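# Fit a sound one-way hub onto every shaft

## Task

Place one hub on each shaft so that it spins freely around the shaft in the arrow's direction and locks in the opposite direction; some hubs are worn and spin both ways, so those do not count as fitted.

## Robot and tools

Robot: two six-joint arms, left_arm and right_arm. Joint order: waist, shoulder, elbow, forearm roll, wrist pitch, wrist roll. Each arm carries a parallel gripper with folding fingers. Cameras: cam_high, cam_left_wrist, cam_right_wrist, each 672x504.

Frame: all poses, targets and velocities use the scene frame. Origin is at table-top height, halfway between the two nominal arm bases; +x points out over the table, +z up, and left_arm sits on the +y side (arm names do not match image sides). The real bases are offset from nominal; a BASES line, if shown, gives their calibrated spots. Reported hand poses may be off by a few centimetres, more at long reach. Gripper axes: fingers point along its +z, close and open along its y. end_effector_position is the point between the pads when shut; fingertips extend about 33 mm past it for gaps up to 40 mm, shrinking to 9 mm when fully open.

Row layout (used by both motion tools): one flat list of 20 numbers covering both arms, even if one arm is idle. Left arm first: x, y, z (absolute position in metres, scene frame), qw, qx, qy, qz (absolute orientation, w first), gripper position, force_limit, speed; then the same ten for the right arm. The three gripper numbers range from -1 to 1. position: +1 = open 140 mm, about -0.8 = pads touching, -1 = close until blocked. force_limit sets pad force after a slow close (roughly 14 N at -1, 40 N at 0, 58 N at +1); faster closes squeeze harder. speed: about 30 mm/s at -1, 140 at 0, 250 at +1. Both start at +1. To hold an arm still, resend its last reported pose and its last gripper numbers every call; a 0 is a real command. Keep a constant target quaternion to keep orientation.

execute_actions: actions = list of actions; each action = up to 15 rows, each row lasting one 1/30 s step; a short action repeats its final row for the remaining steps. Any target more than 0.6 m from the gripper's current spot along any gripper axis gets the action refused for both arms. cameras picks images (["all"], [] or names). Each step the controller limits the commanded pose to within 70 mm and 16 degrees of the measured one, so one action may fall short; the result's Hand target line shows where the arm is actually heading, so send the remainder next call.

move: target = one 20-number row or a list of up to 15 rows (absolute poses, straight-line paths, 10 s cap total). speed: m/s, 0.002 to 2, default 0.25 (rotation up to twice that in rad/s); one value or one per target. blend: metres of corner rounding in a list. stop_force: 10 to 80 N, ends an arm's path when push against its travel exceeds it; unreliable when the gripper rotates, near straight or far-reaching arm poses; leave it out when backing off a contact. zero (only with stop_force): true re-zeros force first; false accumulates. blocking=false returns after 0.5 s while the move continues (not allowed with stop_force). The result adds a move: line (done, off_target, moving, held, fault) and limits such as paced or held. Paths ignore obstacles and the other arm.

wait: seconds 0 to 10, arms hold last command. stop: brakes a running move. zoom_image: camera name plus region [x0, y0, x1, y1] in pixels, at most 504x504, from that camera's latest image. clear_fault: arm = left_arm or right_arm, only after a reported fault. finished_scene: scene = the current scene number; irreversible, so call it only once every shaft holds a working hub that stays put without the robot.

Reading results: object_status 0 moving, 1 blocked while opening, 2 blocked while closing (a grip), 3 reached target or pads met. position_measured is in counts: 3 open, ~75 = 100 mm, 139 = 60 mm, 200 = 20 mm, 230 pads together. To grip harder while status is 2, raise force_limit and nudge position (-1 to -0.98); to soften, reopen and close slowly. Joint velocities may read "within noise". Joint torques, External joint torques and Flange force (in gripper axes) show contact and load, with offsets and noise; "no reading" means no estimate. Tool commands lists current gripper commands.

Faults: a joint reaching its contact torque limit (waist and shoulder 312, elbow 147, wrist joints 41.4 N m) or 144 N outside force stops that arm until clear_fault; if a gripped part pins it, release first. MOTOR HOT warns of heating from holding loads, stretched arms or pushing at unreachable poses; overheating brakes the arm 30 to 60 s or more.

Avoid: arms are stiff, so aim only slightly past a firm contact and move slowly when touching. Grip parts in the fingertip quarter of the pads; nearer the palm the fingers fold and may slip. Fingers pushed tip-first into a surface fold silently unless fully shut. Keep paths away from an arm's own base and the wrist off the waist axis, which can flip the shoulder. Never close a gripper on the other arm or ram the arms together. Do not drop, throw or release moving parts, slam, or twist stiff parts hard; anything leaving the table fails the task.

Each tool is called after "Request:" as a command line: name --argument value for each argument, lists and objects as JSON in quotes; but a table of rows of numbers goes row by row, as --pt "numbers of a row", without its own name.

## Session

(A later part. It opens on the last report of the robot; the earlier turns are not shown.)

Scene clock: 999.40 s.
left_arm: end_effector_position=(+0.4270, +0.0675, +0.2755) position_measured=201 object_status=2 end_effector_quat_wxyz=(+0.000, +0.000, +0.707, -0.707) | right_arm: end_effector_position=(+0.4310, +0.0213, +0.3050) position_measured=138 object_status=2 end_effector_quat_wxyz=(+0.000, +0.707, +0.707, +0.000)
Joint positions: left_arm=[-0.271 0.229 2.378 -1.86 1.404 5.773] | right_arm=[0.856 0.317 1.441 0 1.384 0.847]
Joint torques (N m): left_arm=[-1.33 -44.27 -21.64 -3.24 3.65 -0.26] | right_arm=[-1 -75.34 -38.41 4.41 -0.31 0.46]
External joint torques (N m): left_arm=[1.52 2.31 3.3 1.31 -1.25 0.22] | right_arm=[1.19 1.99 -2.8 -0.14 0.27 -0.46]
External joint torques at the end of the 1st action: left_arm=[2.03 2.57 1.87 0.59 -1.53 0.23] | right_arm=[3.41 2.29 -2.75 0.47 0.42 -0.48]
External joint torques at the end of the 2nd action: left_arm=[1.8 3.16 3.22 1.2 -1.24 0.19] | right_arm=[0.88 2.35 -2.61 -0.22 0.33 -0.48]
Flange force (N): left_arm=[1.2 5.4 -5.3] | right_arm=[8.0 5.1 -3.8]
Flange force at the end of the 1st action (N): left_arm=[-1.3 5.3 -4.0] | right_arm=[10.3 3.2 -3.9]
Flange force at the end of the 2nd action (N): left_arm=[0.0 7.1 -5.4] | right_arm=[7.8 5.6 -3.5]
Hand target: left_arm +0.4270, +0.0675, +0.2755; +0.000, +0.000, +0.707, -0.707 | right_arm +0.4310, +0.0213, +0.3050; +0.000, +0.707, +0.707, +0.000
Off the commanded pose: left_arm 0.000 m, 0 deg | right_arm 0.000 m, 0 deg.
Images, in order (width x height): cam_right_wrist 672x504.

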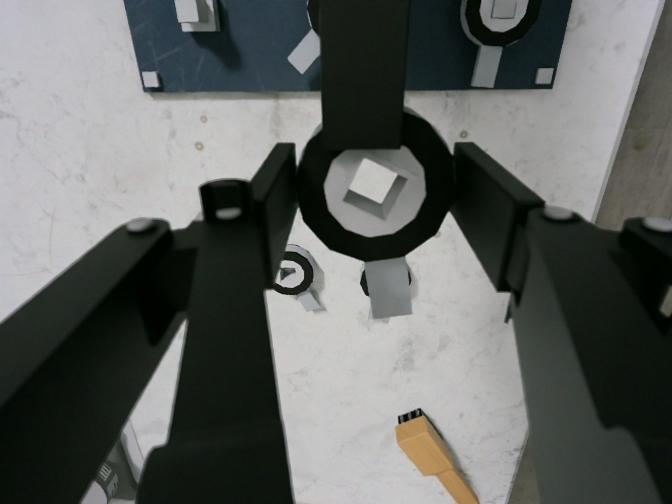

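Good grip (138). Open left and withdraw in +y.

Request:
execute_actions --actions '[[[0.427,0.0675,0.2755,0,0,-0.7071,0.7071,-0.2,-1,-1,0.431,0.0213,0.305,0,0.7071,0.7071,0,-1,-1,-1]],[[0.427,0.0675,0.2755,0,0,-0.7071,0.7071,-0.2,-1,-1,0.431,0.0213,0.305,0,0.7071,0.7071,0,-1,-1,-1]]]' --cameras '["cam_left_wrist"]'

Request:
move --target '[0.427,0.13,0.2755,0,0,-0.7071,0.7071,-0.2,-1,-1,0.431,0.0213,0.305,0,0.7071,0.7071,0,-1,-1,-1]' --speed 0.06 --cameras '["cam_left_wrist","cam_right_wrist"]'

Request:
zoom_image --camera "cam_right_wrist" --region '[280, 90, 480, 290]'

Scene clock: 1010.03 s.
left_arm: end_effector_position=(+0.4270, +0.0675, +0.2755) position_measured=154 object_status=0 end_effector_quat_wxyz=(+0.000, +0.000, +0.707, -0.707) | right_arm: end_effector_position=(+0.4310, +0.0213, +0.3050) position_measured=138 object_status=2 end_effector_quat_wxyz=(+0.000, +0.707, +0.707, +0.000)
Joint positions: left_arm=[-0.271 0.229 2.378 -1.86 1.404 5.773] | right_arm=[0.856 0.317 1.441 0 1.384 0.847]
Joint torques (N m): left_arm=[-1.45 -42.89 -18.89 -1.96 2.71 -0.28] | right_arm=[-2.9 -78.02 -40.49 3.71 -0.39 0.53]
External joint torques (N m): left_arm=[1.57 1.28 0.6 0.04 -0.33 0.24] | right_arm=[3.11 4.57 -0.72 0.56 0.35 -0.53]
External joint torques at the end of the 1st action: left_arm=[2.1 1 0.51 0.03 -0.28 0.19] | right_arm=[3.38 4.61 -0.79 0.61 0.28 -0.49]
Flange force (N): left_arm=[-1.4 3.2 -3.0] | right_arm=[9.4 3.1 -0.2]
Flange force at the end of the 1st action (N): left_arm=[-1.7 2.5 -4.3] | right_arm=[9.8 2.9 -0.2]
Hand target: left_arm +0.4270, +0.0675, +0.2755; +0.000, +0.000, +0.707, -0.707 | right_arm +0.4310, +0.0213, +0.3050; +0.000, +0.707, +0.707, +0.000
Off the commanded pose: left_arm 0.000 m, 0 deg | right_arm 0.000 m, 0 deg.
Images, in order (width x height): cam_left_wrist 672x504.

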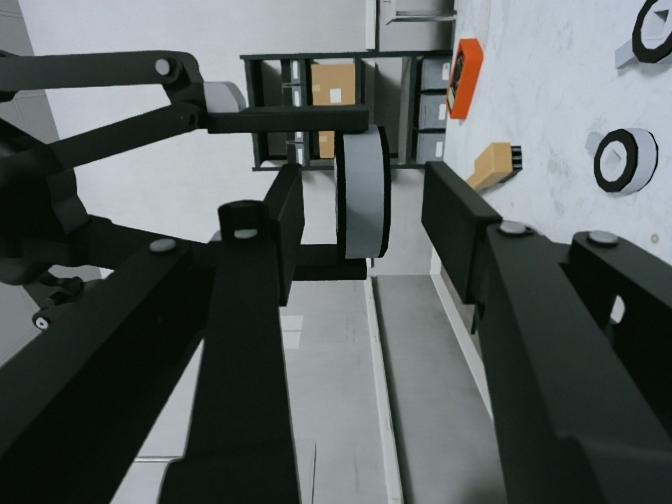

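Scene clock: 1011.43 s.
left_arm: end_effector_position=(+0.4270, +0.1299, +0.2755) position_measured=154 object_status=3 end_effector_quat_wxyz=(+0.000, +0.000, +0.707, -0.707) | right_arm: end_effector_position=(+0.4310, +0.0213, +0.3050) position_measured=138 object_status=2 end_effector_quat_wxyz=(+0.000, +0.707, +0.707, +0.000)
Joint positions: left_arm=[-0.127 0.215 2.398 -1.734 1.476 5.762] | right_arm=[0.856 0.317 1.441 0 1.384 0.847]
Joint torques (N m): left_arm=[-1.93 -40.65 -17.82 -1.7 2.44 -0.31] | right_arm=[-2.81 -78.02 -40.3 3.69 -0.43 0.53]
External joint torques (N m): left_arm=[2.03 0.7 0.16 0 -0.06 0.27] | right_arm=[2.9 4.68 -0.91 0.57 0.39 -0.53]
Flange force (N): left_arm=[-1.3 2.2 -4.7] | right_arm=[9.7 3.7 -0.5]
Hand target: left_arm +0.4270, +0.1300, +0.2755; +0.000, +0.000, +0.707, -0.707 | right_arm +0.4310, +0.0213, +0.3050; +0.000, +0.707, +0.707, +0.000
Off the commanded pose: left_arm 0.000 m, 0 deg | right_arm 0.000 m, 0 deg.
move: done
Images, in order (width x height): cam_left_wrist 672x504, cam_right_wrist 672x504.

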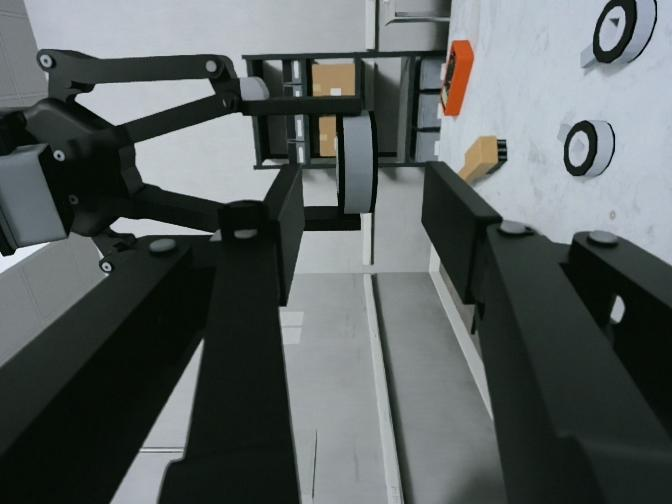

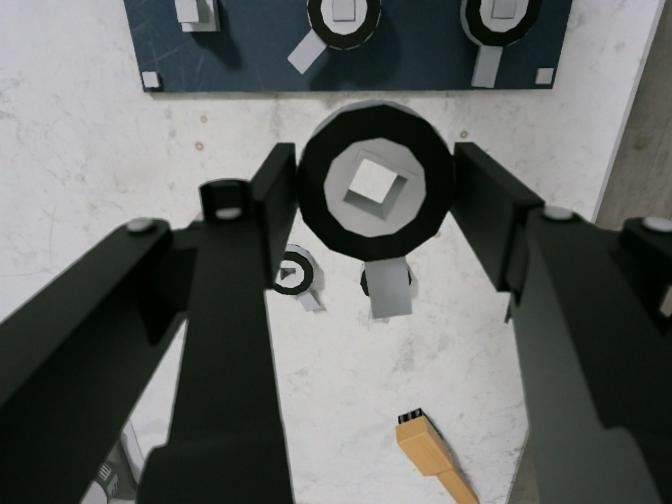

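Scaled by 2.520 from the camera's 672x504 image, which has a finer 960x720 frame.

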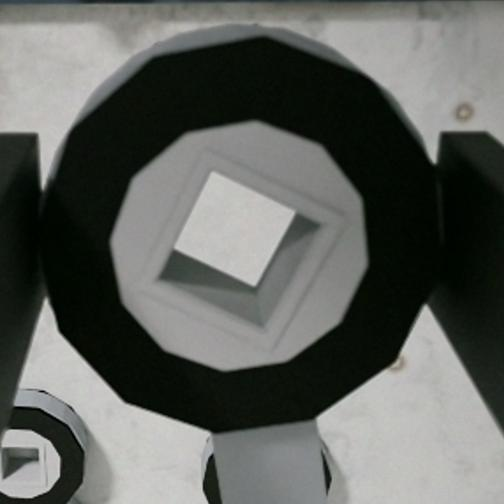

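Request:
move --pt "0.427 0.3 0.2755 0 0 -0.7071 0.7071 -0.2 -1 -1 0.431 -0.03 0.25 0 0.7071 0.7071 0 -1 -1 -1" --pt "0.42 0.34 0.3 0 0 -0.7071 0.7071 -0.2 -1 -1 0.3 -0.045 0.06 0 0.7071 0.7071 0 -1 -1 -1" --speed 0.2 --blend 0.03 --cameras '["cam_right_wrist","cam_high"]'

Request:
move --target '[0.35,0.55,0.35,0,0.955,-0.297,0,1,1,1,0.3,-0.045,0.0425,0,0.7071,0.7071,0,-1,-1,-1]' --speed 0.25 --cameras '["cam_right_wrist"]'

Scene clock: 1031.57 s.
left_arm: end_effector_position=(+0.4200, +0.3400, +0.3000) position_measured=154 object_status=3 end_effector_quat_wxyz=(+0.000, +0.000, +0.707, -0.707) | right_arm: end_effector_position=(+0.3000, -0.0450, +0.0600) position_measured=138 object_status=2 end_effector_quat_wxyz=(+0.000, +0.707, +0.707, +0.000)
Joint positions: left_arm=[0.371 0.196 2.343 -1.313 1.744 5.703] | right_arm=[0.945 0.293 1.963 0 0.886 0.936]
Joint torques (N m): left_arm=[-1.83 -40.33 -19.76 -0.88 2.67 -0.31] | right_arm=[-3.08 -66.2 -31.02 2.8 -0.17 0.74]
External joint torques (N m): left_arm=[1.95 1.48 0.7 0.05 -0.39 0.27] | right_arm=[3.35 3.96 -1.49 0.57 0.12 -0.74]
Flange force (N): left_arm=[0.8 4.1 -4.1] | right_arm=[9.5 1.1 3.0]
Hand target: left_arm +0.4200, +0.3400, +0.3000; +0.000, +0.000, +0.707, -0.707 | right_arm +0.3000, -0.0450, +0.0600; +0.000, +0.707, +0.707, +0.000
Off the commanded pose: left_arm 0.000 m, 0 deg | right_arm 0.000 m, 0 deg.
move: done
Images, in order (width x height): cam_high 672x504, cam_right_wrist 672x504.

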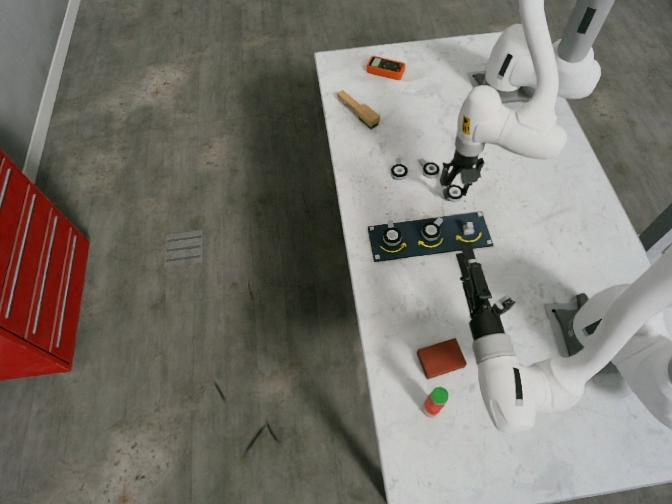

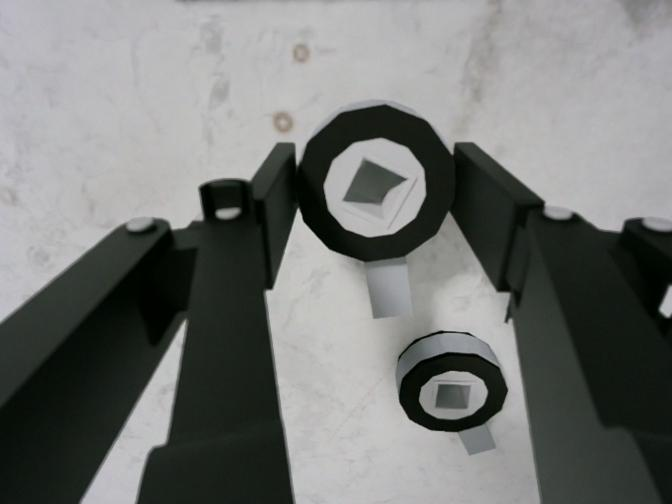

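Scene clock: 1037.53 s.
left_arm: end_effector_position=(+0.3500, +0.5500, +0.3500) position_measured=3 object_status=3 end_effector_quat_wxyz=(+0.000, +0.955, -0.297, +0.000) | right_arm: end_effector_position=(+0.3000, -0.0450, +0.0425) position_measured=138 object_status=2 end_effector_quat_wxyz=(+0.000, +0.707, +0.707, +0.000)
Joint positions: left_arm=[0.089 -0.361 2.022 0 1.481 2.201] | right_arm=[0.945 0.312 1.976 0 0.853 0.936]
Joint torques (N m): left_arm=[-0.93 -5.38 -43.04 4.08 0.27 -0.21] | right_arm=[-2.95 -67.43 -30.24 2.69 -0.45 0.45]
External joint torques (N m): left_arm=[1.02 0.09 1.87 0.12 -0.3 0.21] | right_arm=[3.04 4.18 -1.37 0.57 0.4 -0.45]
Flange force (N): left_arm=[-3.4 -1.8 3.8] | right_arm=[9.6 1.2 3.1]
Hand target: left_arm +0.3500, +0.5500, +0.3500; +0.000, +0.955, -0.297, +0.000 | right_arm +0.3000, -0.0450, +0.0425; +0.000, +0.707, +0.707, +0.000
Off the commanded pose: left_arm 0.000 m, 0 deg | right_arm 0.000 m, 0 deg.
move: done
Images, in order (width x height): cam_right_wrist 672x504.

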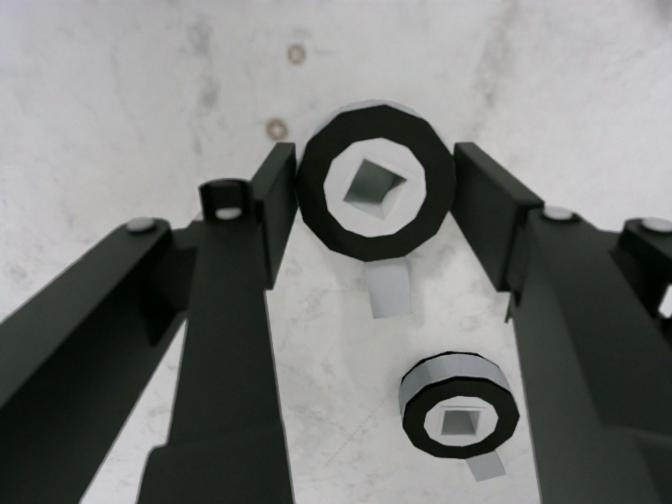

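Request:
move --target '[0.35,0.55,0.35,0,0.955,-0.297,0,1,1,1,0.3,-0.045,0.0335,0,0.7071,0.7071,0,-1,-1,-1]' --speed 0.01 --stop_force 10

Request:
execute_actions --actions '[[[0.35,0.55,0.35,0,0.955,-0.297,0,1,1,1,0.3,-0.045,0.0365,0,0.7071,0.7071,0,0.1,-1,-1]],[[0.35,0.55,0.35,0,0.955,-0.297,0,1,1,1,0.3,-0.045,0.0365,0,0.7071,0.7071,0,0.1,-1,-1]]]' --cameras '["cam_right_wrist"]'

Request:
execute_actions --actions '[[[0.35,0.55,0.35,0,0.955,-0.297,0,1,1,1,0.3,-0.045,0.0365,0,0.7071,0.7071,0,-1,-1,-1]],[[0.35,0.55,0.35,0,0.955,-0.297,0,1,1,1,0.3,-0.045,0.0365,0,0.7071,0.7071,0,-1,-1,-1]],[[0.35,0.55,0.35,0,0.955,-0.297,0,1,1,1,0.3,-0.045,0.0365,0,0.7071,0.7071,0,-1,-1,-1]]]' --cameras '["cam_right_wrist"]'

Request:
zoom_image --camera "cam_right_wrist" --region '[280, 90, 480, 290]'

Scene clock: 1050.37 s.
left_arm: end_effector_position=(+0.3500, +0.5500, +0.3500) position_measured=3 object_status=3 end_effector_quat_wxyz=(+0.000, +0.955, -0.297, +0.000) | right_arm: end_effector_position=(+0.3000, -0.0449, +0.0388) position_measured=138 object_status=2 end_effector_quat_wxyz=(+0.000, +0.707, +0.707, +0.000)
Joint positions: left_arm=[0.089 -0.361 2.022 0 1.481 2.201] | right_arm=[0.945 0.317 1.978 0 0.846 0.936]
Joint torques (N m): left_arm=[-2.06 -5.39 -42.87 4.07 0.3 -0.25] | right_arm=[-3.29 -61.8 -26.17 2.57 -0.44 0.52]
External joint torques (N m): left_arm=[2.16 -0.11 1.69 0.13 -0.33 0.25] | right_arm=[3.59 -1.76 -5.25 0.68 0.4 -0.52]
Flange force (N): left_arm=[-5.5 -4.6 3.5] | right_arm=[9.7 0.4 -6.4]
Hand target: left_arm +0.3500, +0.5500, +0.3500; +0.000, +0.955, -0.297, +0.000 | right_arm +0.3000, -0.0450, +0.0388; +0.000, +0.707, +0.707, +0.000
Off the commanded pose: left_arm 0.000 m, 0 deg | right_arm 0.005 m, 0 deg.
move: contact (right_arm)

Scene clock: 1051.57 s.
left_arm: end_effector_position=(+0.3500, +0.5500, +0.3500) position_measured=3 object_status=3 end_effector_quat_wxyz=(+0.000, +0.955, -0.297, +0.000) | right_arm: end_effector_position=(+0.3000, -0.0450, +0.0365) position_measured=117 object_status=3 end_effector_quat_wxyz=(+0.000, +0.707, +0.707, +0.000)
Joint positions: left_arm=[0.089 -0.361 2.022 0 1.481 2.201] | right_arm=[0.945 0.319 1.98 0 0.842 0.936]
Joint torques (N m): left_arm=[-1.61 -4.97 -43.26 4.09 0.31 -0.24] | right_arm=[-2.85 -65.89 -28.83 2.69 -0.45 0.53]
External joint torques (N m): left_arm=[1.73 -0.63 2.04 0.12 -0.34 0.24] | right_arm=[3.15 2.2 -2.42 0.55 0.41 -0.53]
External joint torques at the end of the 1st action: left_arm=[1.71 0.3 1.94 0.17 -0.36 0.22] | right_arm=[3.19 2.08 -2.73 0.6 0.41 -0.5]
Flange force (N): left_arm=[-5.8 -2.6 4.0] | right_arm=[9.1 0.8 0.2]
Flange force at the end of the 1st action (N): left_arm=[-4.3 -3.7 4.0] | right_arm=[9.5 1.0 -0.2]
Hand target: left_arm +0.3500, +0.5500, +0.3500; +0.000, +0.955, -0.297, +0.000 | right_arm +0.3000, -0.0450, +0.0365; +0.000, +0.707, +0.707, +0.000
Off the commanded pose: left_arm 0.000 m, 0 deg | right_arm 0.000 m, 0 deg.
Images, in order (width x height): cam_right_wrist 672x504.

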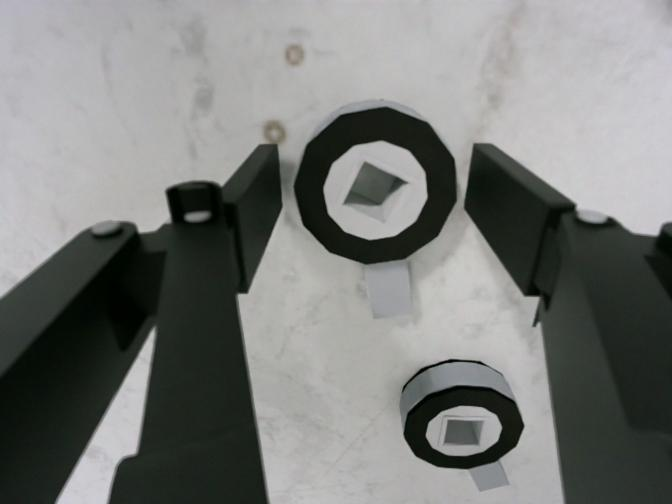

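Scene clock: 1053.27 s.
left_arm: end_effector_position=(+0.3500, +0.5500, +0.3500) position_measured=3 object_status=3 end_effector_quat_wxyz=(+0.000, +0.955, -0.297, +0.000) | right_arm: end_effector_position=(+0.3000, -0.0450, +0.0365) position_measured=138 object_status=2 end_effector_quat_wxyz=(+0.000, +0.707, +0.707, +0.000)
Joint positions: left_arm=[0.089 -0.361 2.022 0 1.481 2.201] | right_arm=[0.945 0.319 1.98 0 0.842 0.936]
Joint torques (N m): left_arm=[-1.74 -5.27 -42.9 4.05 0.26 -0.32] | right_arm=[-3.15 -62.87 -27.28 2.64 -0.84 0.49]
External joint torques (N m): left_arm=[1.83 -0.06 1.67 0.16 -0.3 0.32] | right_arm=[3.29 -0.82 -4.05 0.6 0.79 -0.49]
External joint torques at the end of the 1st action: left_arm=[1.72 -0.42 1.87 0.13 -0.39 0.33] | right_arm=[3.09 -1.94 -4.26 0.55 0.8 -0.53]
External joint torques at the end of the 2nd action: left_arm=[1.65 -0.57 1.6 0.09 -0.28 0.24] | right_arm=[2.65 -1.04 -4.08 0.54 0.84 -0.44]
Flange force (N): left_arm=[-5.0 -4.0 3.4] | right_arm=[8.8 0.3 -5.2]
Flange force at the end of the 1st action (N): left_arm=[-5.4 -3.2 3.8] | right_arm=[7.6 0.0 -6.6]
Flange force at the end of the 2nd action (N): left_arm=[-5.2 -2.8 3.1] | right_arm=[8.0 0.9 -5.6]
Hand target: left_arm +0.3500, +0.5500, +0.3500; +0.000, +0.955, -0.297, +0.000 | right_arm +0.3000, -0.0450, +0.0365; +0.000, +0.707, +0.707, +0.000
Off the commanded pose: left_arm 0.000 m, 0 deg | right_arm 0.000 m, 0 deg.
Images, in order (width x height): cam_right_wrist 672x504.

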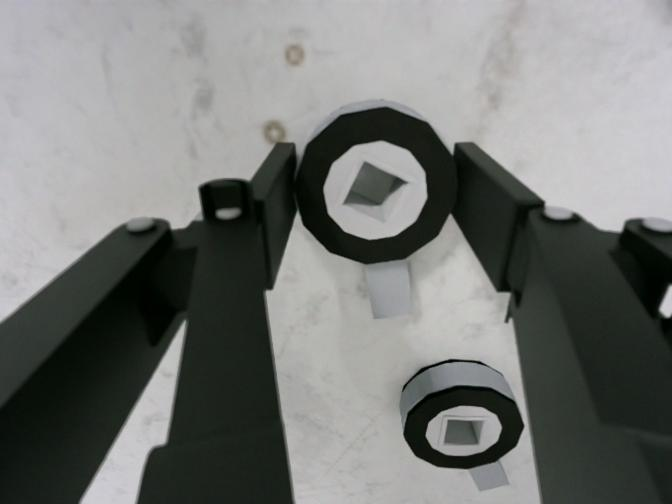

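Scaled by 2.520 from the camera's 672x504 image, which has a finer 960x720 frame.

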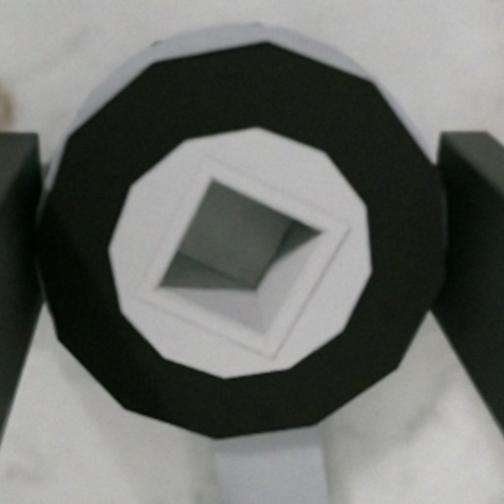

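Request:
move --pt "0.35 0.55 0.35 0 0.955 -0.297 0 1 1 1 0.3 -0.045 0.11 0 0.7071 0.7071 0 -1 -1 -1" --pt "0.35 0.55 0.35 0 0.955 -0.297 0 1 1 1 0.2867 0.0943 0.1 0 0.5299 0.848 0 -1 -1 -1" --speed 0.15 --blend 0.02

Request:
move --target '[0.35,0.55,0.35,0,0.955,-0.297,0,1,1,1,0.2867,0.0943,0.0855,0,0.5299,0.848,0,-1,-1,-1]' --speed 0.06 --cameras '["cam_right_wrist"]'

Request:
zoom_image --camera "cam_right_wrist" --region '[335, 150, 415, 230]'

Scene clock: 1069.20 s.
left_arm: end_effector_position=(+0.3500, +0.5500, +0.3500) position_measured=3 object_status=3 end_effector_quat_wxyz=(+0.000, +0.955, -0.297, +0.000) | right_arm: end_effector_position=(+0.2867, +0.0943, +0.1000) position_measured=138 object_status=2 end_effector_quat_wxyz=(+0.000, +0.530, +0.848, +0.000)
Joint positions: left_arm=[0.089 -0.361 2.022 0 1.481 2.201] | right_arm=[1.074 0.411 1.702 0 1.029 0.611]
Joint torques (N m): left_arm=[-1.53 -5.2 -43.09 4.06 0.27 -0.23] | right_arm=[-3.1 -80.74 -34.75 3.16 -0.3 0.47]
External joint torques (N m): left_arm=[1.6 -0.13 1.94 0.15 -0.31 0.23] | right_arm=[3.55 3.52 -1.19 0.57 0.26 -0.47]
Flange force (N): left_arm=[-4.8 -3.0 3.8] | right_arm=[8.1 3.6 1.5]
Hand target: left_arm +0.3500, +0.5500, +0.3500; +0.000, +0.955, -0.297, +0.000 | right_arm +0.2867, +0.0943, +0.1000; +0.000, +0.530, +0.848, +0.000
Off the commanded pose: left_arm 0.000 m, 0 deg | right_arm 0.000 m, 0 deg.
move: done

Scene clock: 1069.97 s.
left_arm: end_effector_position=(+0.3500, +0.5500, +0.3500) position_measured=3 object_status=3 end_effector_quat_wxyz=(+0.000, +0.955, -0.297, +0.000) | right_arm: end_effector_position=(+0.2867, +0.0943, +0.0855) position_measured=138 object_status=2 end_effector_quat_wxyz=(+0.000, +0.530, +0.848, +0.000)
Joint positions: left_arm=[0.089 -0.361 2.022 0 1.481 2.201] | right_arm=[1.074 0.423 1.714 0 1.005 0.611]
Joint torques (N m): left_arm=[-1.32 -5.33 -43.15 4.08 0.32 -0.16] | right_arm=[-3.15 -82.11 -35.06 3.08 -0.38 0.53]
External joint torques (N m): left_arm=[1.42 0.24 2.01 0.12 -0.36 0.16] | right_arm=[3.23 4.24 -0.37 0.59 0.35 -0.53]
Flange force (N): left_arm=[-3.9 -2.8 4.1] | right_arm=[7.3 3.3 2.8]
Hand target: left_arm +0.3500, +0.5500, +0.3500; +0.000, +0.955, -0.297, +0.000 | right_arm +0.2867, +0.0943, +0.0855; +0.000, +0.530, +0.848, +0.000
Off the commanded pose: left_arm 0.000 m, 0 deg | right_arm 0.000 m, 0 deg.
move: done
Images, in order (width x height): cam_right_wrist 672x504.

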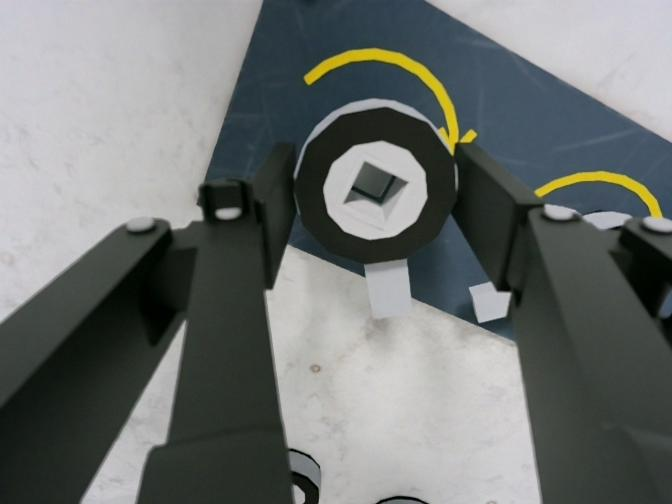

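Scaled by 6.300 from the camera's 672x504 image, which has a finer 960x720 frame.

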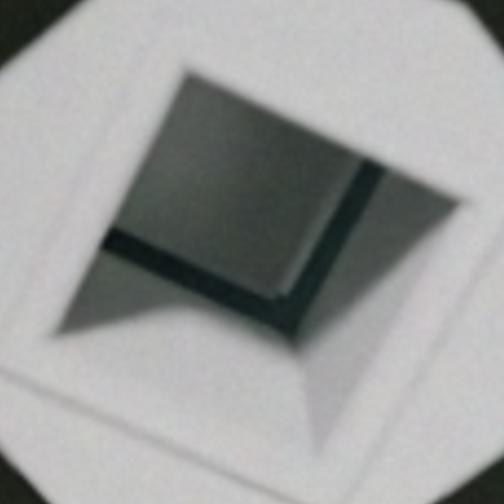

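Request:
move --target '[0.35,0.55,0.35,0,0.955,-0.297,0,1,1,1,0.2861,0.0948,0.0855,0,0.5299,0.848,0,-1,-1,-1]' --speed 0.03 --cameras '["cam_right_wrist"]'

Request:
zoom_image --camera "cam_right_wrist" --region '[335, 150, 415, 230]'

Scene clock: 1097.70 s.
left_arm: end_effector_position=(+0.3500, +0.5500, +0.3500) position_measured=3 object_status=3 end_effector_quat_wxyz=(+0.000, +0.955, -0.297, +0.000) | right_arm: end_effector_position=(+0.2861, +0.0948, +0.0855) position_measured=138 object_status=2 end_effector_quat_wxyz=(+0.000, +0.530, +0.848, +0.000)
Joint positions: left_arm=[0.089 -0.361 2.022 0 1.481 2.201] | right_arm=[1.075 0.423 1.713 0 1.005 0.612]
Joint torques (N m): left_arm=[-0.98 -5.67 -43.01 4.12 0.23 -0.19] | right_arm=[-3.08 -81.86 -34.46 3.09 -0.52 0.5]
External joint torques (N m): left_arm=[1.05 0.42 1.83 0.09 -0.26 0.19] | right_arm=[3.61 3.97 -0.95 0.59 0.48 -0.5]
Flange force (N): left_arm=[-2.9 -2.2 3.7] | right_arm=[8.3 3.7 1.9]
Hand target: left_arm +0.3500, +0.5500, +0.3500; +0.000, +0.955, -0.297, +0.000 | right_arm +0.2861, +0.0948, +0.0855; +0.000, +0.530, +0.848, +0.000
Off the commanded pose: left_arm 0.000 m, 0 deg | right_arm 0.000 m, 0 deg.
move: done
Images, in order (width x height): cam_right_wrist 672x504.

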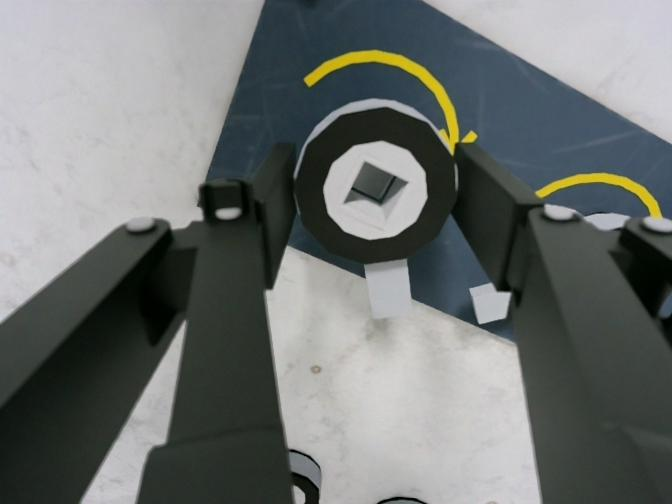

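Scaled by 6.300 from the camera's 672x504 image, which has a finer 960x720 frame.

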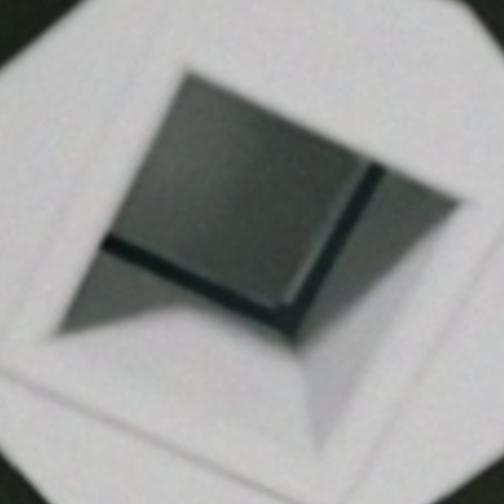

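Request:
move --target '[0.35,0.55,0.35,0,0.955,-0.297,0,1,1,1,0.2861,0.0948,0.0785,0,0.5299,0.848,0,-1,-1,-1]' --speed 0.01 --stop_force 10 --cameras '["cam_right_wrist"]'

Request:
zoom_image --camera "cam_right_wrist" --region '[335, 150, 415, 230]'

Scene clock: 1105.37 s.
left_arm: end_effector_position=(+0.3500, +0.5500, +0.3500) position_measured=3 object_status=3 end_effector_quat_wxyz=(+0.000, +0.955, -0.297, +0.000) | right_arm: end_effector_position=(+0.2861, +0.0949, +0.0818) position_measured=138 object_status=2 end_effector_quat_wxyz=(+0.000, +0.530, +0.848, +0.000)
Joint positions: left_arm=[0.089 -0.361 2.022 0 1.481 2.201] | right_arm=[1.075 0.427 1.716 0 0.999 0.612]
Joint torques (N m): left_arm=[-1.51 -5.65 -42.94 4.14 0.31 -0.3] | right_arm=[-2.43 -75.19 -29.29 3.2 -0.46 0.56]
External joint torques (N m): left_arm=[1.64 0.01 1.69 0.08 -0.34 0.3] | right_arm=[2.73 -2.82 -5.99 0.46 0.42 -0.56]
Flange force (N): left_arm=[-4.6 -3.6 3.5] | right_arm=[8.1 5.5 -7.8]
Hand target: left_arm +0.3500, +0.5500, +0.3500; +0.000, +0.955, -0.297, +0.000 | right_arm +0.2861, +0.0949, +0.0818; +0.000, +0.530, +0.848, +0.000
Off the commanded pose: left_arm 0.000 m, 0 deg | right_arm 0.003 m, 0 deg.
move: contact (right_arm)
Images, in order (width x height): cam_right_wrist 672x504.

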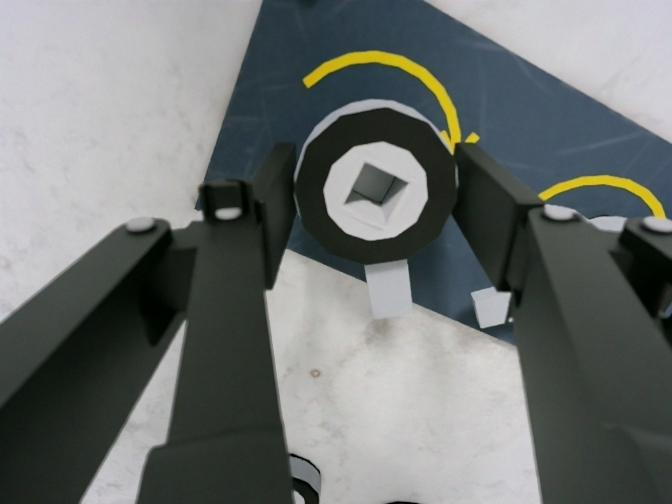

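Scaled by 6.300 from the camera's 672x504 image, which has a finer 960x720 frame.

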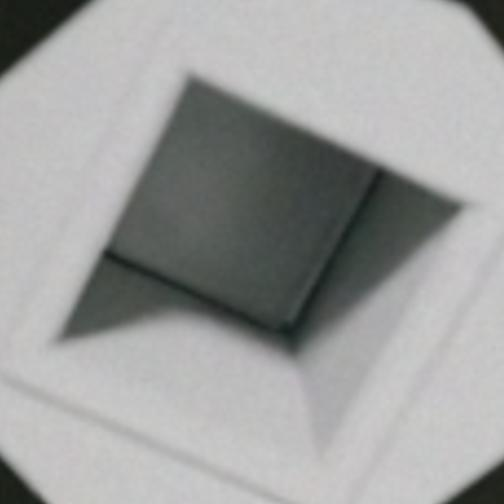

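Request:
move --pt "0.35 0.55 0.35 0 0.955 -0.297 0 1 1 1 0.2860 0.0949 0.084 0 0.5299 0.848 0 -1 -1 -1" --pt "0.35 0.55 0.35 0 0.955 -0.297 0 1 1 1 0.2859 0.095 0.084 0 0.5299 0.848 0 -1 -1 -1" --speed 0.02

Request:
move --target '[0.35,0.55,0.35,0,0.955,-0.297,0,1,1,1,0.2859,0.095,0.0785,0,0.5299,0.848,0,-1,-1,-1]' --speed 0.01 --stop_force 10 --cameras '["cam_right_wrist"]'

Request:
zoom_image --camera "cam_right_wrist" --region '[345, 160, 405, 220]'

Scene clock: 1122.87 s.
left_arm: end_effector_position=(+0.3500, +0.5500, +0.3500) position_measured=3 object_status=3 end_effector_quat_wxyz=(+0.000, +0.955, -0.297, +0.000) | right_arm: end_effector_position=(+0.2859, +0.0950, +0.0840) position_measured=138 object_status=2 end_effector_quat_wxyz=(+0.000, +0.530, +0.848, +0.000)
Joint positions: left_arm=[0.089 -0.361 2.022 0 1.481 2.201] | right_arm=[1.076 0.425 1.714 0 1.003 0.612]
Joint torques (N m): left_arm=[-1.7 -5.49 -43.03 4.07 0.29 -0.34] | right_arm=[-2.84 -81.84 -34.39 3.06 -0.44 0.53]
External joint torques (N m): left_arm=[1.78 0.15 1.77 0.14 -0.33 0.34] | right_arm=[3.03 3.96 -0.94 0.6 0.4 -0.53]
Flange force (N): left_arm=[-4.8 -4.1 3.7] | right_arm=[7.6 4.1 2.1]
Hand target: left_arm +0.3500, +0.5500, +0.3500; +0.000, +0.955, -0.297, +0.000 | right_arm +0.2859, +0.0950, +0.0840; +0.000, +0.530, +0.848, +0.000
Off the commanded pose: left_arm 0.000 m, 0 deg | right_arm 0.000 m, 0 deg.
move: done

Scene clock: 1124.13 s.
left_arm: end_effector_position=(+0.3500, +0.5500, +0.3500) position_measured=3 object_status=3 end_effector_quat_wxyz=(+0.000, +0.955, -0.297, +0.000) | right_arm: end_effector_position=(+0.2859, +0.0950, +0.0785) position_measured=138 object_status=2 end_effector_quat_wxyz=(+0.000, +0.530, +0.848, +0.000)
Joint positions: left_arm=[0.089 -0.361 2.022 0 1.481 2.201] | right_arm=[1.076 0.43 1.718 0 0.993 0.612]
Joint torques (N m): left_arm=[-1.22 -5.07 -43.22 4.07 0.24 -0.24] | right_arm=[-7.38 -81.65 -38.47 1.53 -3.47 0.54]
External joint torques (N m): left_arm=[1.36 -0.59 1.89 0.15 -0.27 0.24] | right_arm=[7.74 3.45 3.3 2.12 3.43 -0.55]
Flange force (N): left_arm=[-5.0 -1.9 3.6] | right_arm=[8.3 -5.4 -0.1]
Hand target: left_arm +0.3500, +0.5500, +0.3500; +0.000, +0.955, -0.297, +0.000 | right_arm +0.2859, +0.0950, +0.0785; +0.000, +0.530, +0.848, +0.000
Off the commanded pose: left_arm 0.000 m, 0 deg | right_arm 0.000 m, 0 deg.
move: done
Images, in order (width x height): cam_right_wrist 672x504.

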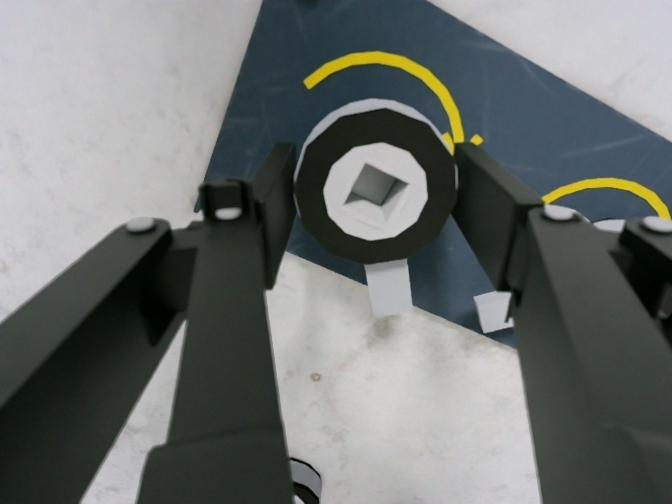

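Scaled by 8.400 from the camera's 672x504 image, which has a finer 960x720 frame.

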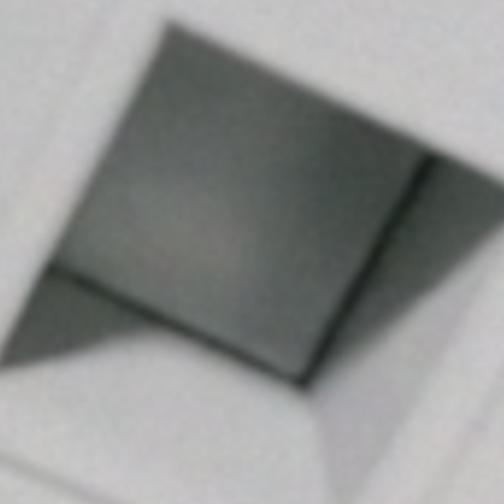

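Request:
move --target '[0.35,0.55,0.35,0,0.955,-0.297,0,1,1,1,0.2857,0.0949,0.0775,0,0.5299,0.848,0,-1,-1,-1]' --speed 0.01 --stop_force 16

Scene clock: 1131.83 s.
left_arm: end_effector_position=(+0.3500, +0.5500, +0.3500) position_measured=3 object_status=3 end_effector_quat_wxyz=(+0.000, +0.955, -0.297, +0.000) | right_arm: end_effector_position=(+0.2857, +0.0949, +0.0775) position_measured=138 object_status=2 end_effector_quat_wxyz=(+0.000, +0.530, +0.848, +0.000)
Joint positions: left_arm=[0.089 -0.361 2.022 0 1.481 2.201] | right_arm=[1.076 0.43 1.719 0 0.992 0.613]
Joint torques (N m): left_arm=[-1.59 -5.24 -43.16 4.08 0.3 -0.23] | right_arm=[-5.55 -82.12 -36.42 1.99 -2.05 0.52]
External joint torques (N m): left_arm=[1.66 -0.01 1.97 0.13 -0.33 0.23] | right_arm=[5.84 3.97 1.31 1.65 2.01 -0.52]
Flange force (N): left_arm=[-4.7 -3.2 4.0] | right_arm=[8.5 -0.9 1.2]
Hand target: left_arm +0.3500, +0.5500, +0.3500; +0.000, +0.955, -0.297, +0.000 | right_arm +0.2857, +0.0949, +0.0775; +0.000, +0.530, +0.848, +0.000
Off the commanded pose: left_arm 0.000 m, 0 deg | right_arm 0.000 m, 0 deg.
move: done

Request:
move --pt "0.35 0.55 0.35 0 0.955 -0.297 0 1 1 1 0.2855 0.0948 0.0765 0 0.5299 0.848 0 -1 -1 -1" --pt "0.35 0.55 0.35 0 0.955 -0.297 0 1 1 1 0.2855 0.0948 0.058 0 0.5299 0.848 0 -1 -1 -1" --speed 0.015 --stop_force 16 --cameras '["cam_right_wrist"]'

Scene clock: 1140.90 s.
left_arm: end_effector_position=(+0.3500, +0.5500, +0.3500) position_measured=3 object_status=3 end_effector_quat_wxyz=(+0.000, +0.955, -0.297, +0.000) | right_arm: end_effector_position=(+0.2855, +0.0948, +0.0580) position_measured=138 object_status=2 end_effector_quat_wxyz=(+0.000, +0.530, +0.848, +0.000)
Joint positions: left_arm=[0.089 -0.361 2.022 0 1.481 2.201] | right_arm=[1.076 0.448 1.734 0 0.96 0.613]
Joint torques (N m): left_arm=[-2.08 -5.23 -43.33 4.05 0.28 -0.31] | right_arm=[-4.93 -75.73 -30.45 2.25 -1.61 0.46]
External joint torques (N m): left_arm=[2.13 0.1 2.21 0.15 -0.31 0.31] | right_arm=[4.98 -3.16 -3.88 1.31 1.58 -0.46]
Flange force (N): left_arm=[-5.8 -4.5 4.3] | right_arm=[8.3 0.6 -8.2]
Hand target: left_arm +0.3500, +0.5500, +0.3500; +0.000, +0.955, -0.297, +0.000 | right_arm +0.2855, +0.0948, +0.0580; +0.000, +0.530, +0.848, +0.000
Off the commanded pose: left_arm 0.000 m, 0 deg | right_arm 0.000 m, 0 deg.
move: done
Images, in order (width x height): cam_right_wrist 672x504.

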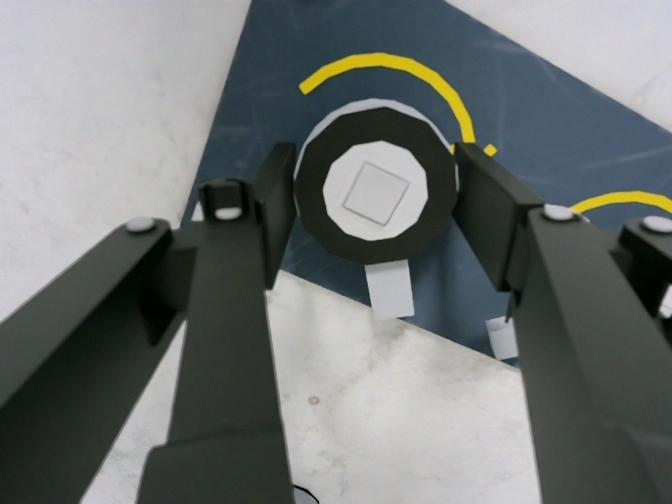

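Request:
move --pt "0.35 0.55 0.35 0 0.955 -0.297 0 1 1 1 0.2855 0.0948 0.0595 0 0.5299 0.848 0 -1 -1 -1" --pt "0.35 0.55 0.35 0 0.955 -0.297 0 1 1 1 0.2861 0.0949 0.0595 0 0.7009 0.7133 0 -1 -1 -1" --speed 0.15 --cameras '["cam_right_wrist"]'

Request:
move --target '[0.35,0.55,0.35,0,0.955,-0.297,0,1,1,1,0.2855,0.0948,0.0595,0,0.5299,0.848,0,-1,-1,-1]' --speed 0.15 --cameras '["cam_right_wrist"]'

Scene clock: 1161.40 s.
left_arm: end_effector_position=(+0.3500, +0.5500, +0.3500) position_measured=3 object_status=3 end_effector_quat_wxyz=(+0.000, +0.955, -0.297, +0.000) | right_arm: end_effector_position=(+0.2862, +0.0948, +0.0595) position_measured=138 object_status=2 end_effector_quat_wxyz=(+0.000, +0.701, +0.713, +0.000)
Joint positions: left_arm=[0.089 -0.361 2.022 0 1.481 2.201] | right_arm=[1.075 0.447 1.732 0 0.962 1.048]
Joint torques (N m): left_arm=[-1.53 -5.37 -43.17 4.03 0.28 -0.18] | right_arm=[-8.04 -82.94 -32.63 1.77 -0.22 0.59]
External joint torques (N m): left_arm=[1.62 0.01 1.92 0.18 -0.32 0.18] | right_arm=[8.32 3.92 -1.79 1.79 0.18 -0.6]
Flange force (N): left_arm=[-4.5 -3.1 3.9] | right_arm=[13.5 -5.0 2.1]
Hand target: left_arm +0.3500, +0.5500, +0.3500; +0.000, +0.955, -0.297, +0.000 | right_arm +0.2861, +0.0949, +0.0595; +0.000, +0.701, +0.713, +0.000
Off the commanded pose: left_arm 0.000 m, 0 deg | right_arm 0.000 m, 0 deg.
move: done
Images, in order (width x height): cam_right_wrist 672x504.

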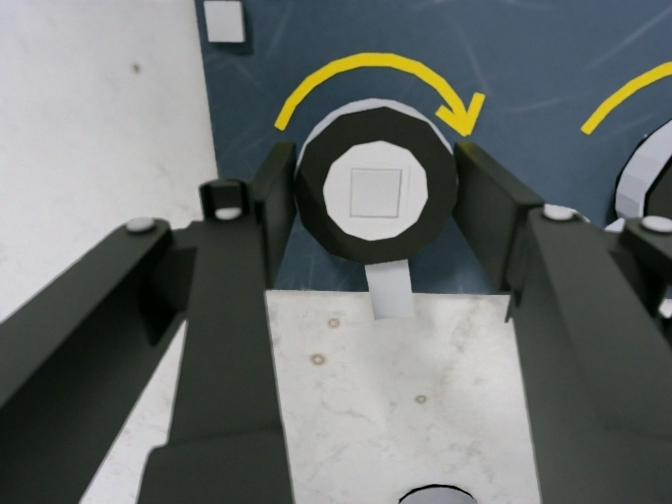

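Scene clock: 1163.33 s.
left_arm: end_effector_position=(+0.3500, +0.5500, +0.3500) position_measured=3 object_status=3 end_effector_quat_wxyz=(+0.000, +0.955, -0.297, +0.000) | right_arm: end_effector_position=(+0.2854, +0.0949, +0.0595) position_measured=138 object_status=2 end_effector_quat_wxyz=(+0.000, +0.530, +0.848, +0.000)
Joint positions: left_arm=[0.089 -0.361 2.022 0 1.481 2.201] | right_arm=[1.076 0.447 1.733 0 0.962 0.613]
Joint torques (N m): left_arm=[-1.96 -5.65 -43.13 4.09 0.23 -0.17] | right_arm=[-5.99 -81.92 -32.88 2.38 -0.82 -0.42]
External joint torques (N m): left_arm=[2.07 0.16 1.91 0.12 -0.27 0.17] | right_arm=[6.53 2.87 -1.57 1.2 0.78 0.42]
Flange force (N): left_arm=[-5.1 -4.3 3.8] | right_arm=[12.6 0.7 0.3]
Hand target: left_arm +0.3500, +0.5500, +0.3500; +0.000, +0.955, -0.297, +0.000 | right_arm +0.2855, +0.0948, +0.0595; +0.000, +0.530, +0.848, +0.000
Off the commanded pose: left_arm 0.000 m, 0 deg | right_arm 0.000 m, 0 deg.
move: done
Images, in order (width x height): cam_right_wrist 672x504.

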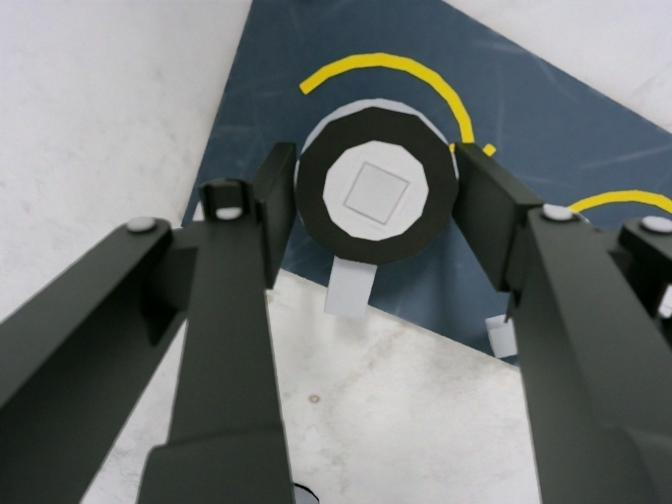

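Request:
move --target '[0.35,0.55,0.35,0,0.955,-0.297,0,1,1,1,0.2856,0.0948,0.0576,0,0.5299,0.848,0,-1,-1,-1]' --speed 0.015

Request:
move --pt "0.35 0.55 0.35 0 0.955 -0.297 0 1 1 1 0.2856 0.0948 0.0576 0 0.5299 0.848 0 0.12 -1 -1" --pt "0.35 0.55 0.35 0 0.955 -0.297 0 1 1 1 0.2856 0.0948 0.0606 0 0.5299 0.848 0 0.12 -1 -1" --speed 0.02 --cameras '["cam_right_wrist"]'

Request:
move --target '[0.35,0.55,0.35,0,0.955,-0.297,0,1,1,1,0.2856,0.07,0.2,0,0.7071,0.7071,0,0.12,-1,-1]' --speed 0.1 --cameras '["cam_right_wrist","cam_high"]'

Request:
zoom_image --camera "cam_right_wrist" --region '[260, 20, 520, 220]'

Scene clock: 1178.57 s.
left_arm: end_effector_position=(+0.3500, +0.5500, +0.3500) position_measured=3 object_status=3 end_effector_quat_wxyz=(+0.000, +0.955, -0.297, +0.000) | right_arm: end_effector_position=(+0.2856, +0.0948, +0.0577) position_measured=138 object_status=2 end_effector_quat_wxyz=(+0.000, +0.530, +0.848, +0.000)
Joint positions: left_arm=[0.089 -0.361 2.022 0 1.481 2.201] | right_arm=[1.076 0.448 1.734 0 0.959 0.613]
Joint torques (N m): left_arm=[-1.77 -4.8 -42.87 4.07 0.32 -0.22] | right_arm=[-9.34 -70.63 -29.11 0.52 -2.97 0.42]
External joint torques (N m): left_arm=[1.9 -0.65 1.68 0.14 -0.35 0.22] | right_arm=[9.68 -8.6 -5.31 3.05 2.93 -0.42]
Flange force (N): left_arm=[-5.7 -3.2 3.4] | right_arm=[11.7 -5.7 -16.6]
Hand target: left_arm +0.3500, +0.5500, +0.3500; +0.000, +0.955, -0.297, +0.000 | right_arm +0.2856, +0.0948, +0.0576; +0.000, +0.530, +0.848, +0.000
Off the commanded pose: left_arm 0.000 m, 0 deg | right_arm 0.000 m, 0 deg.
move: done

Scene clock: 1180.07 s.
left_arm: end_effector_position=(+0.3500, +0.5500, +0.3500) position_measured=3 object_status=3 end_effector_quat_wxyz=(+0.000, +0.955, -0.297, +0.000) | right_arm: end_effector_position=(+0.2856, +0.0948, +0.0606) position_measured=114 object_status=3 end_effector_quat_wxyz=(+0.000, +0.530, +0.848, +0.000)
Joint positions: left_arm=[0.089 -0.361 2.022 0 1.481 2.201] | right_arm=[1.076 0.446 1.732 0 0.964 0.613]
Joint torques (N m): left_arm=[-2.15 -4.93 -43.05 4.09 0.29 -0.34] | right_arm=[-3.1 -80.79 -31.68 2.97 -0.53 0.5]
External joint torques (N m): left_arm=[2.26 -0.74 1.8 0.12 -0.33 0.34] | right_arm=[3.02 2.03 -2.77 0.6 0.5 -0.5]
Flange force (N): left_arm=[-6.8 -4.2 3.5] | right_arm=[8.4 5.1 -0.9]
Hand target: left_arm +0.3500, +0.5500, +0.3500; +0.000, +0.955, -0.297, +0.000 | right_arm +0.2856, +0.0948, +0.0606; +0.000, +0.530, +0.848, +0.000
Off the commanded pose: left_arm 0.000 m, 0 deg | right_arm 0.000 m, 0 deg.
move: done
Images, in order (width x height): cam_right_wrist 672x504.

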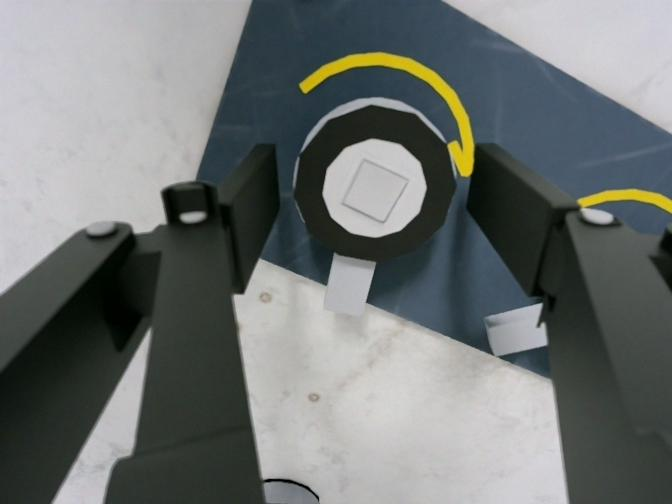

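Scene clock: 1182.77 s.
left_arm: end_effector_position=(+0.3500, +0.5500, +0.3500) position_measured=3 object_status=3 end_effector_quat_wxyz=(+0.000, +0.955, -0.297, +0.000) | right_arm: end_effector_position=(+0.2856, +0.0700, +0.2000) position_measured=114 object_status=3 end_effector_quat_wxyz=(+0.000, +0.707, +0.707, +0.000)
Joint positions: left_arm=[0.089 -0.361 2.022 0 1.481 2.201] | right_arm=[1.059 0.306 1.652 0 1.183 1.049]
Joint torques (N m): left_arm=[-1.56 -4.91 -43.51 4.06 0.27 -0.22] | right_arm=[-2.69 -71.59 -36 3.41 -0.34 0.43]
External joint torques (N m): left_arm=[1.75 -0.9 2.21 0.16 -0.3 0.22] | right_arm=[2.82 1.69 -2.87 0.6 0.29 -0.43]
Flange force (N): left_arm=[-6.3 -2.2 4.2] | right_arm=[9.3 0.9 -2.6]
Hand target: left_arm +0.3500, +0.5500, +0.3500; +0.000, +0.955, -0.297, +0.000 | right_arm +0.2856, +0.0700, +0.2000; +0.000, +0.707, +0.707, +0.000
Off the commanded pose: left_arm 0.000 m, 0 deg | right_arm 0.000 m, 0 deg.
move: done
Images, in order (width x height): cam_high 672x504, cam_right_wrist 672x504.

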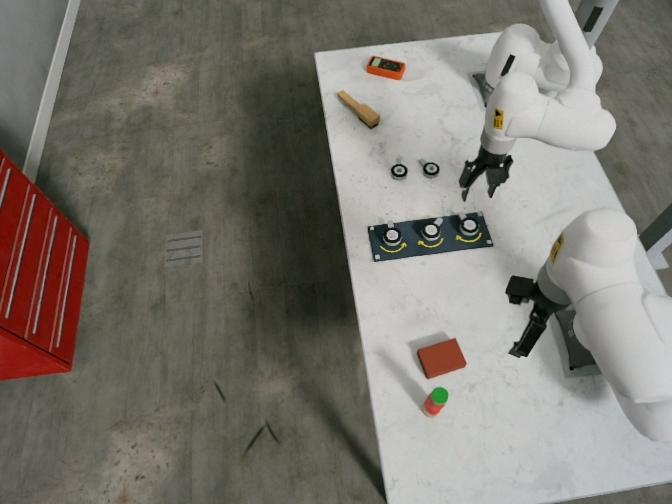

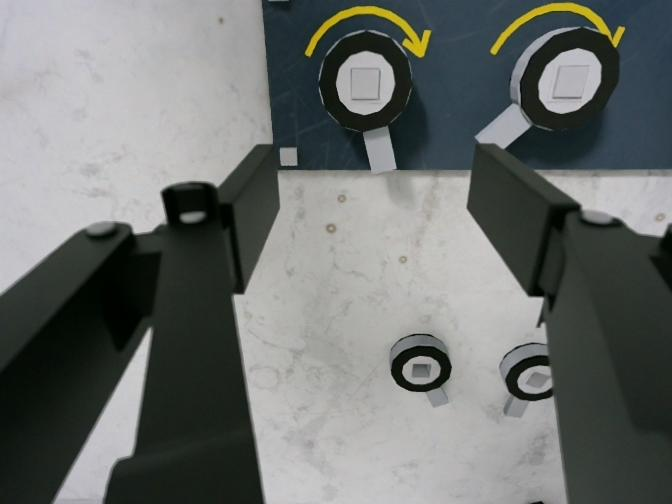

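Scaled by 1.938 from the camera's 672x504 image, which has a finer 960x720 frame.

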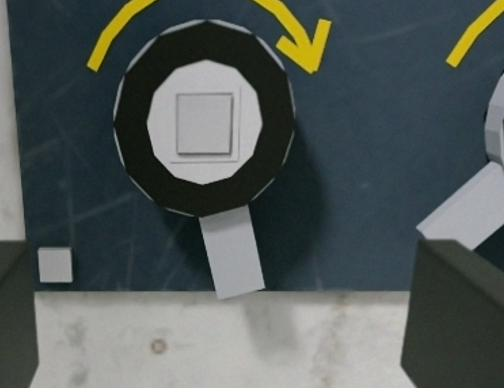

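Request:
finished_scene --scene 2

The scene is finished: the task was done.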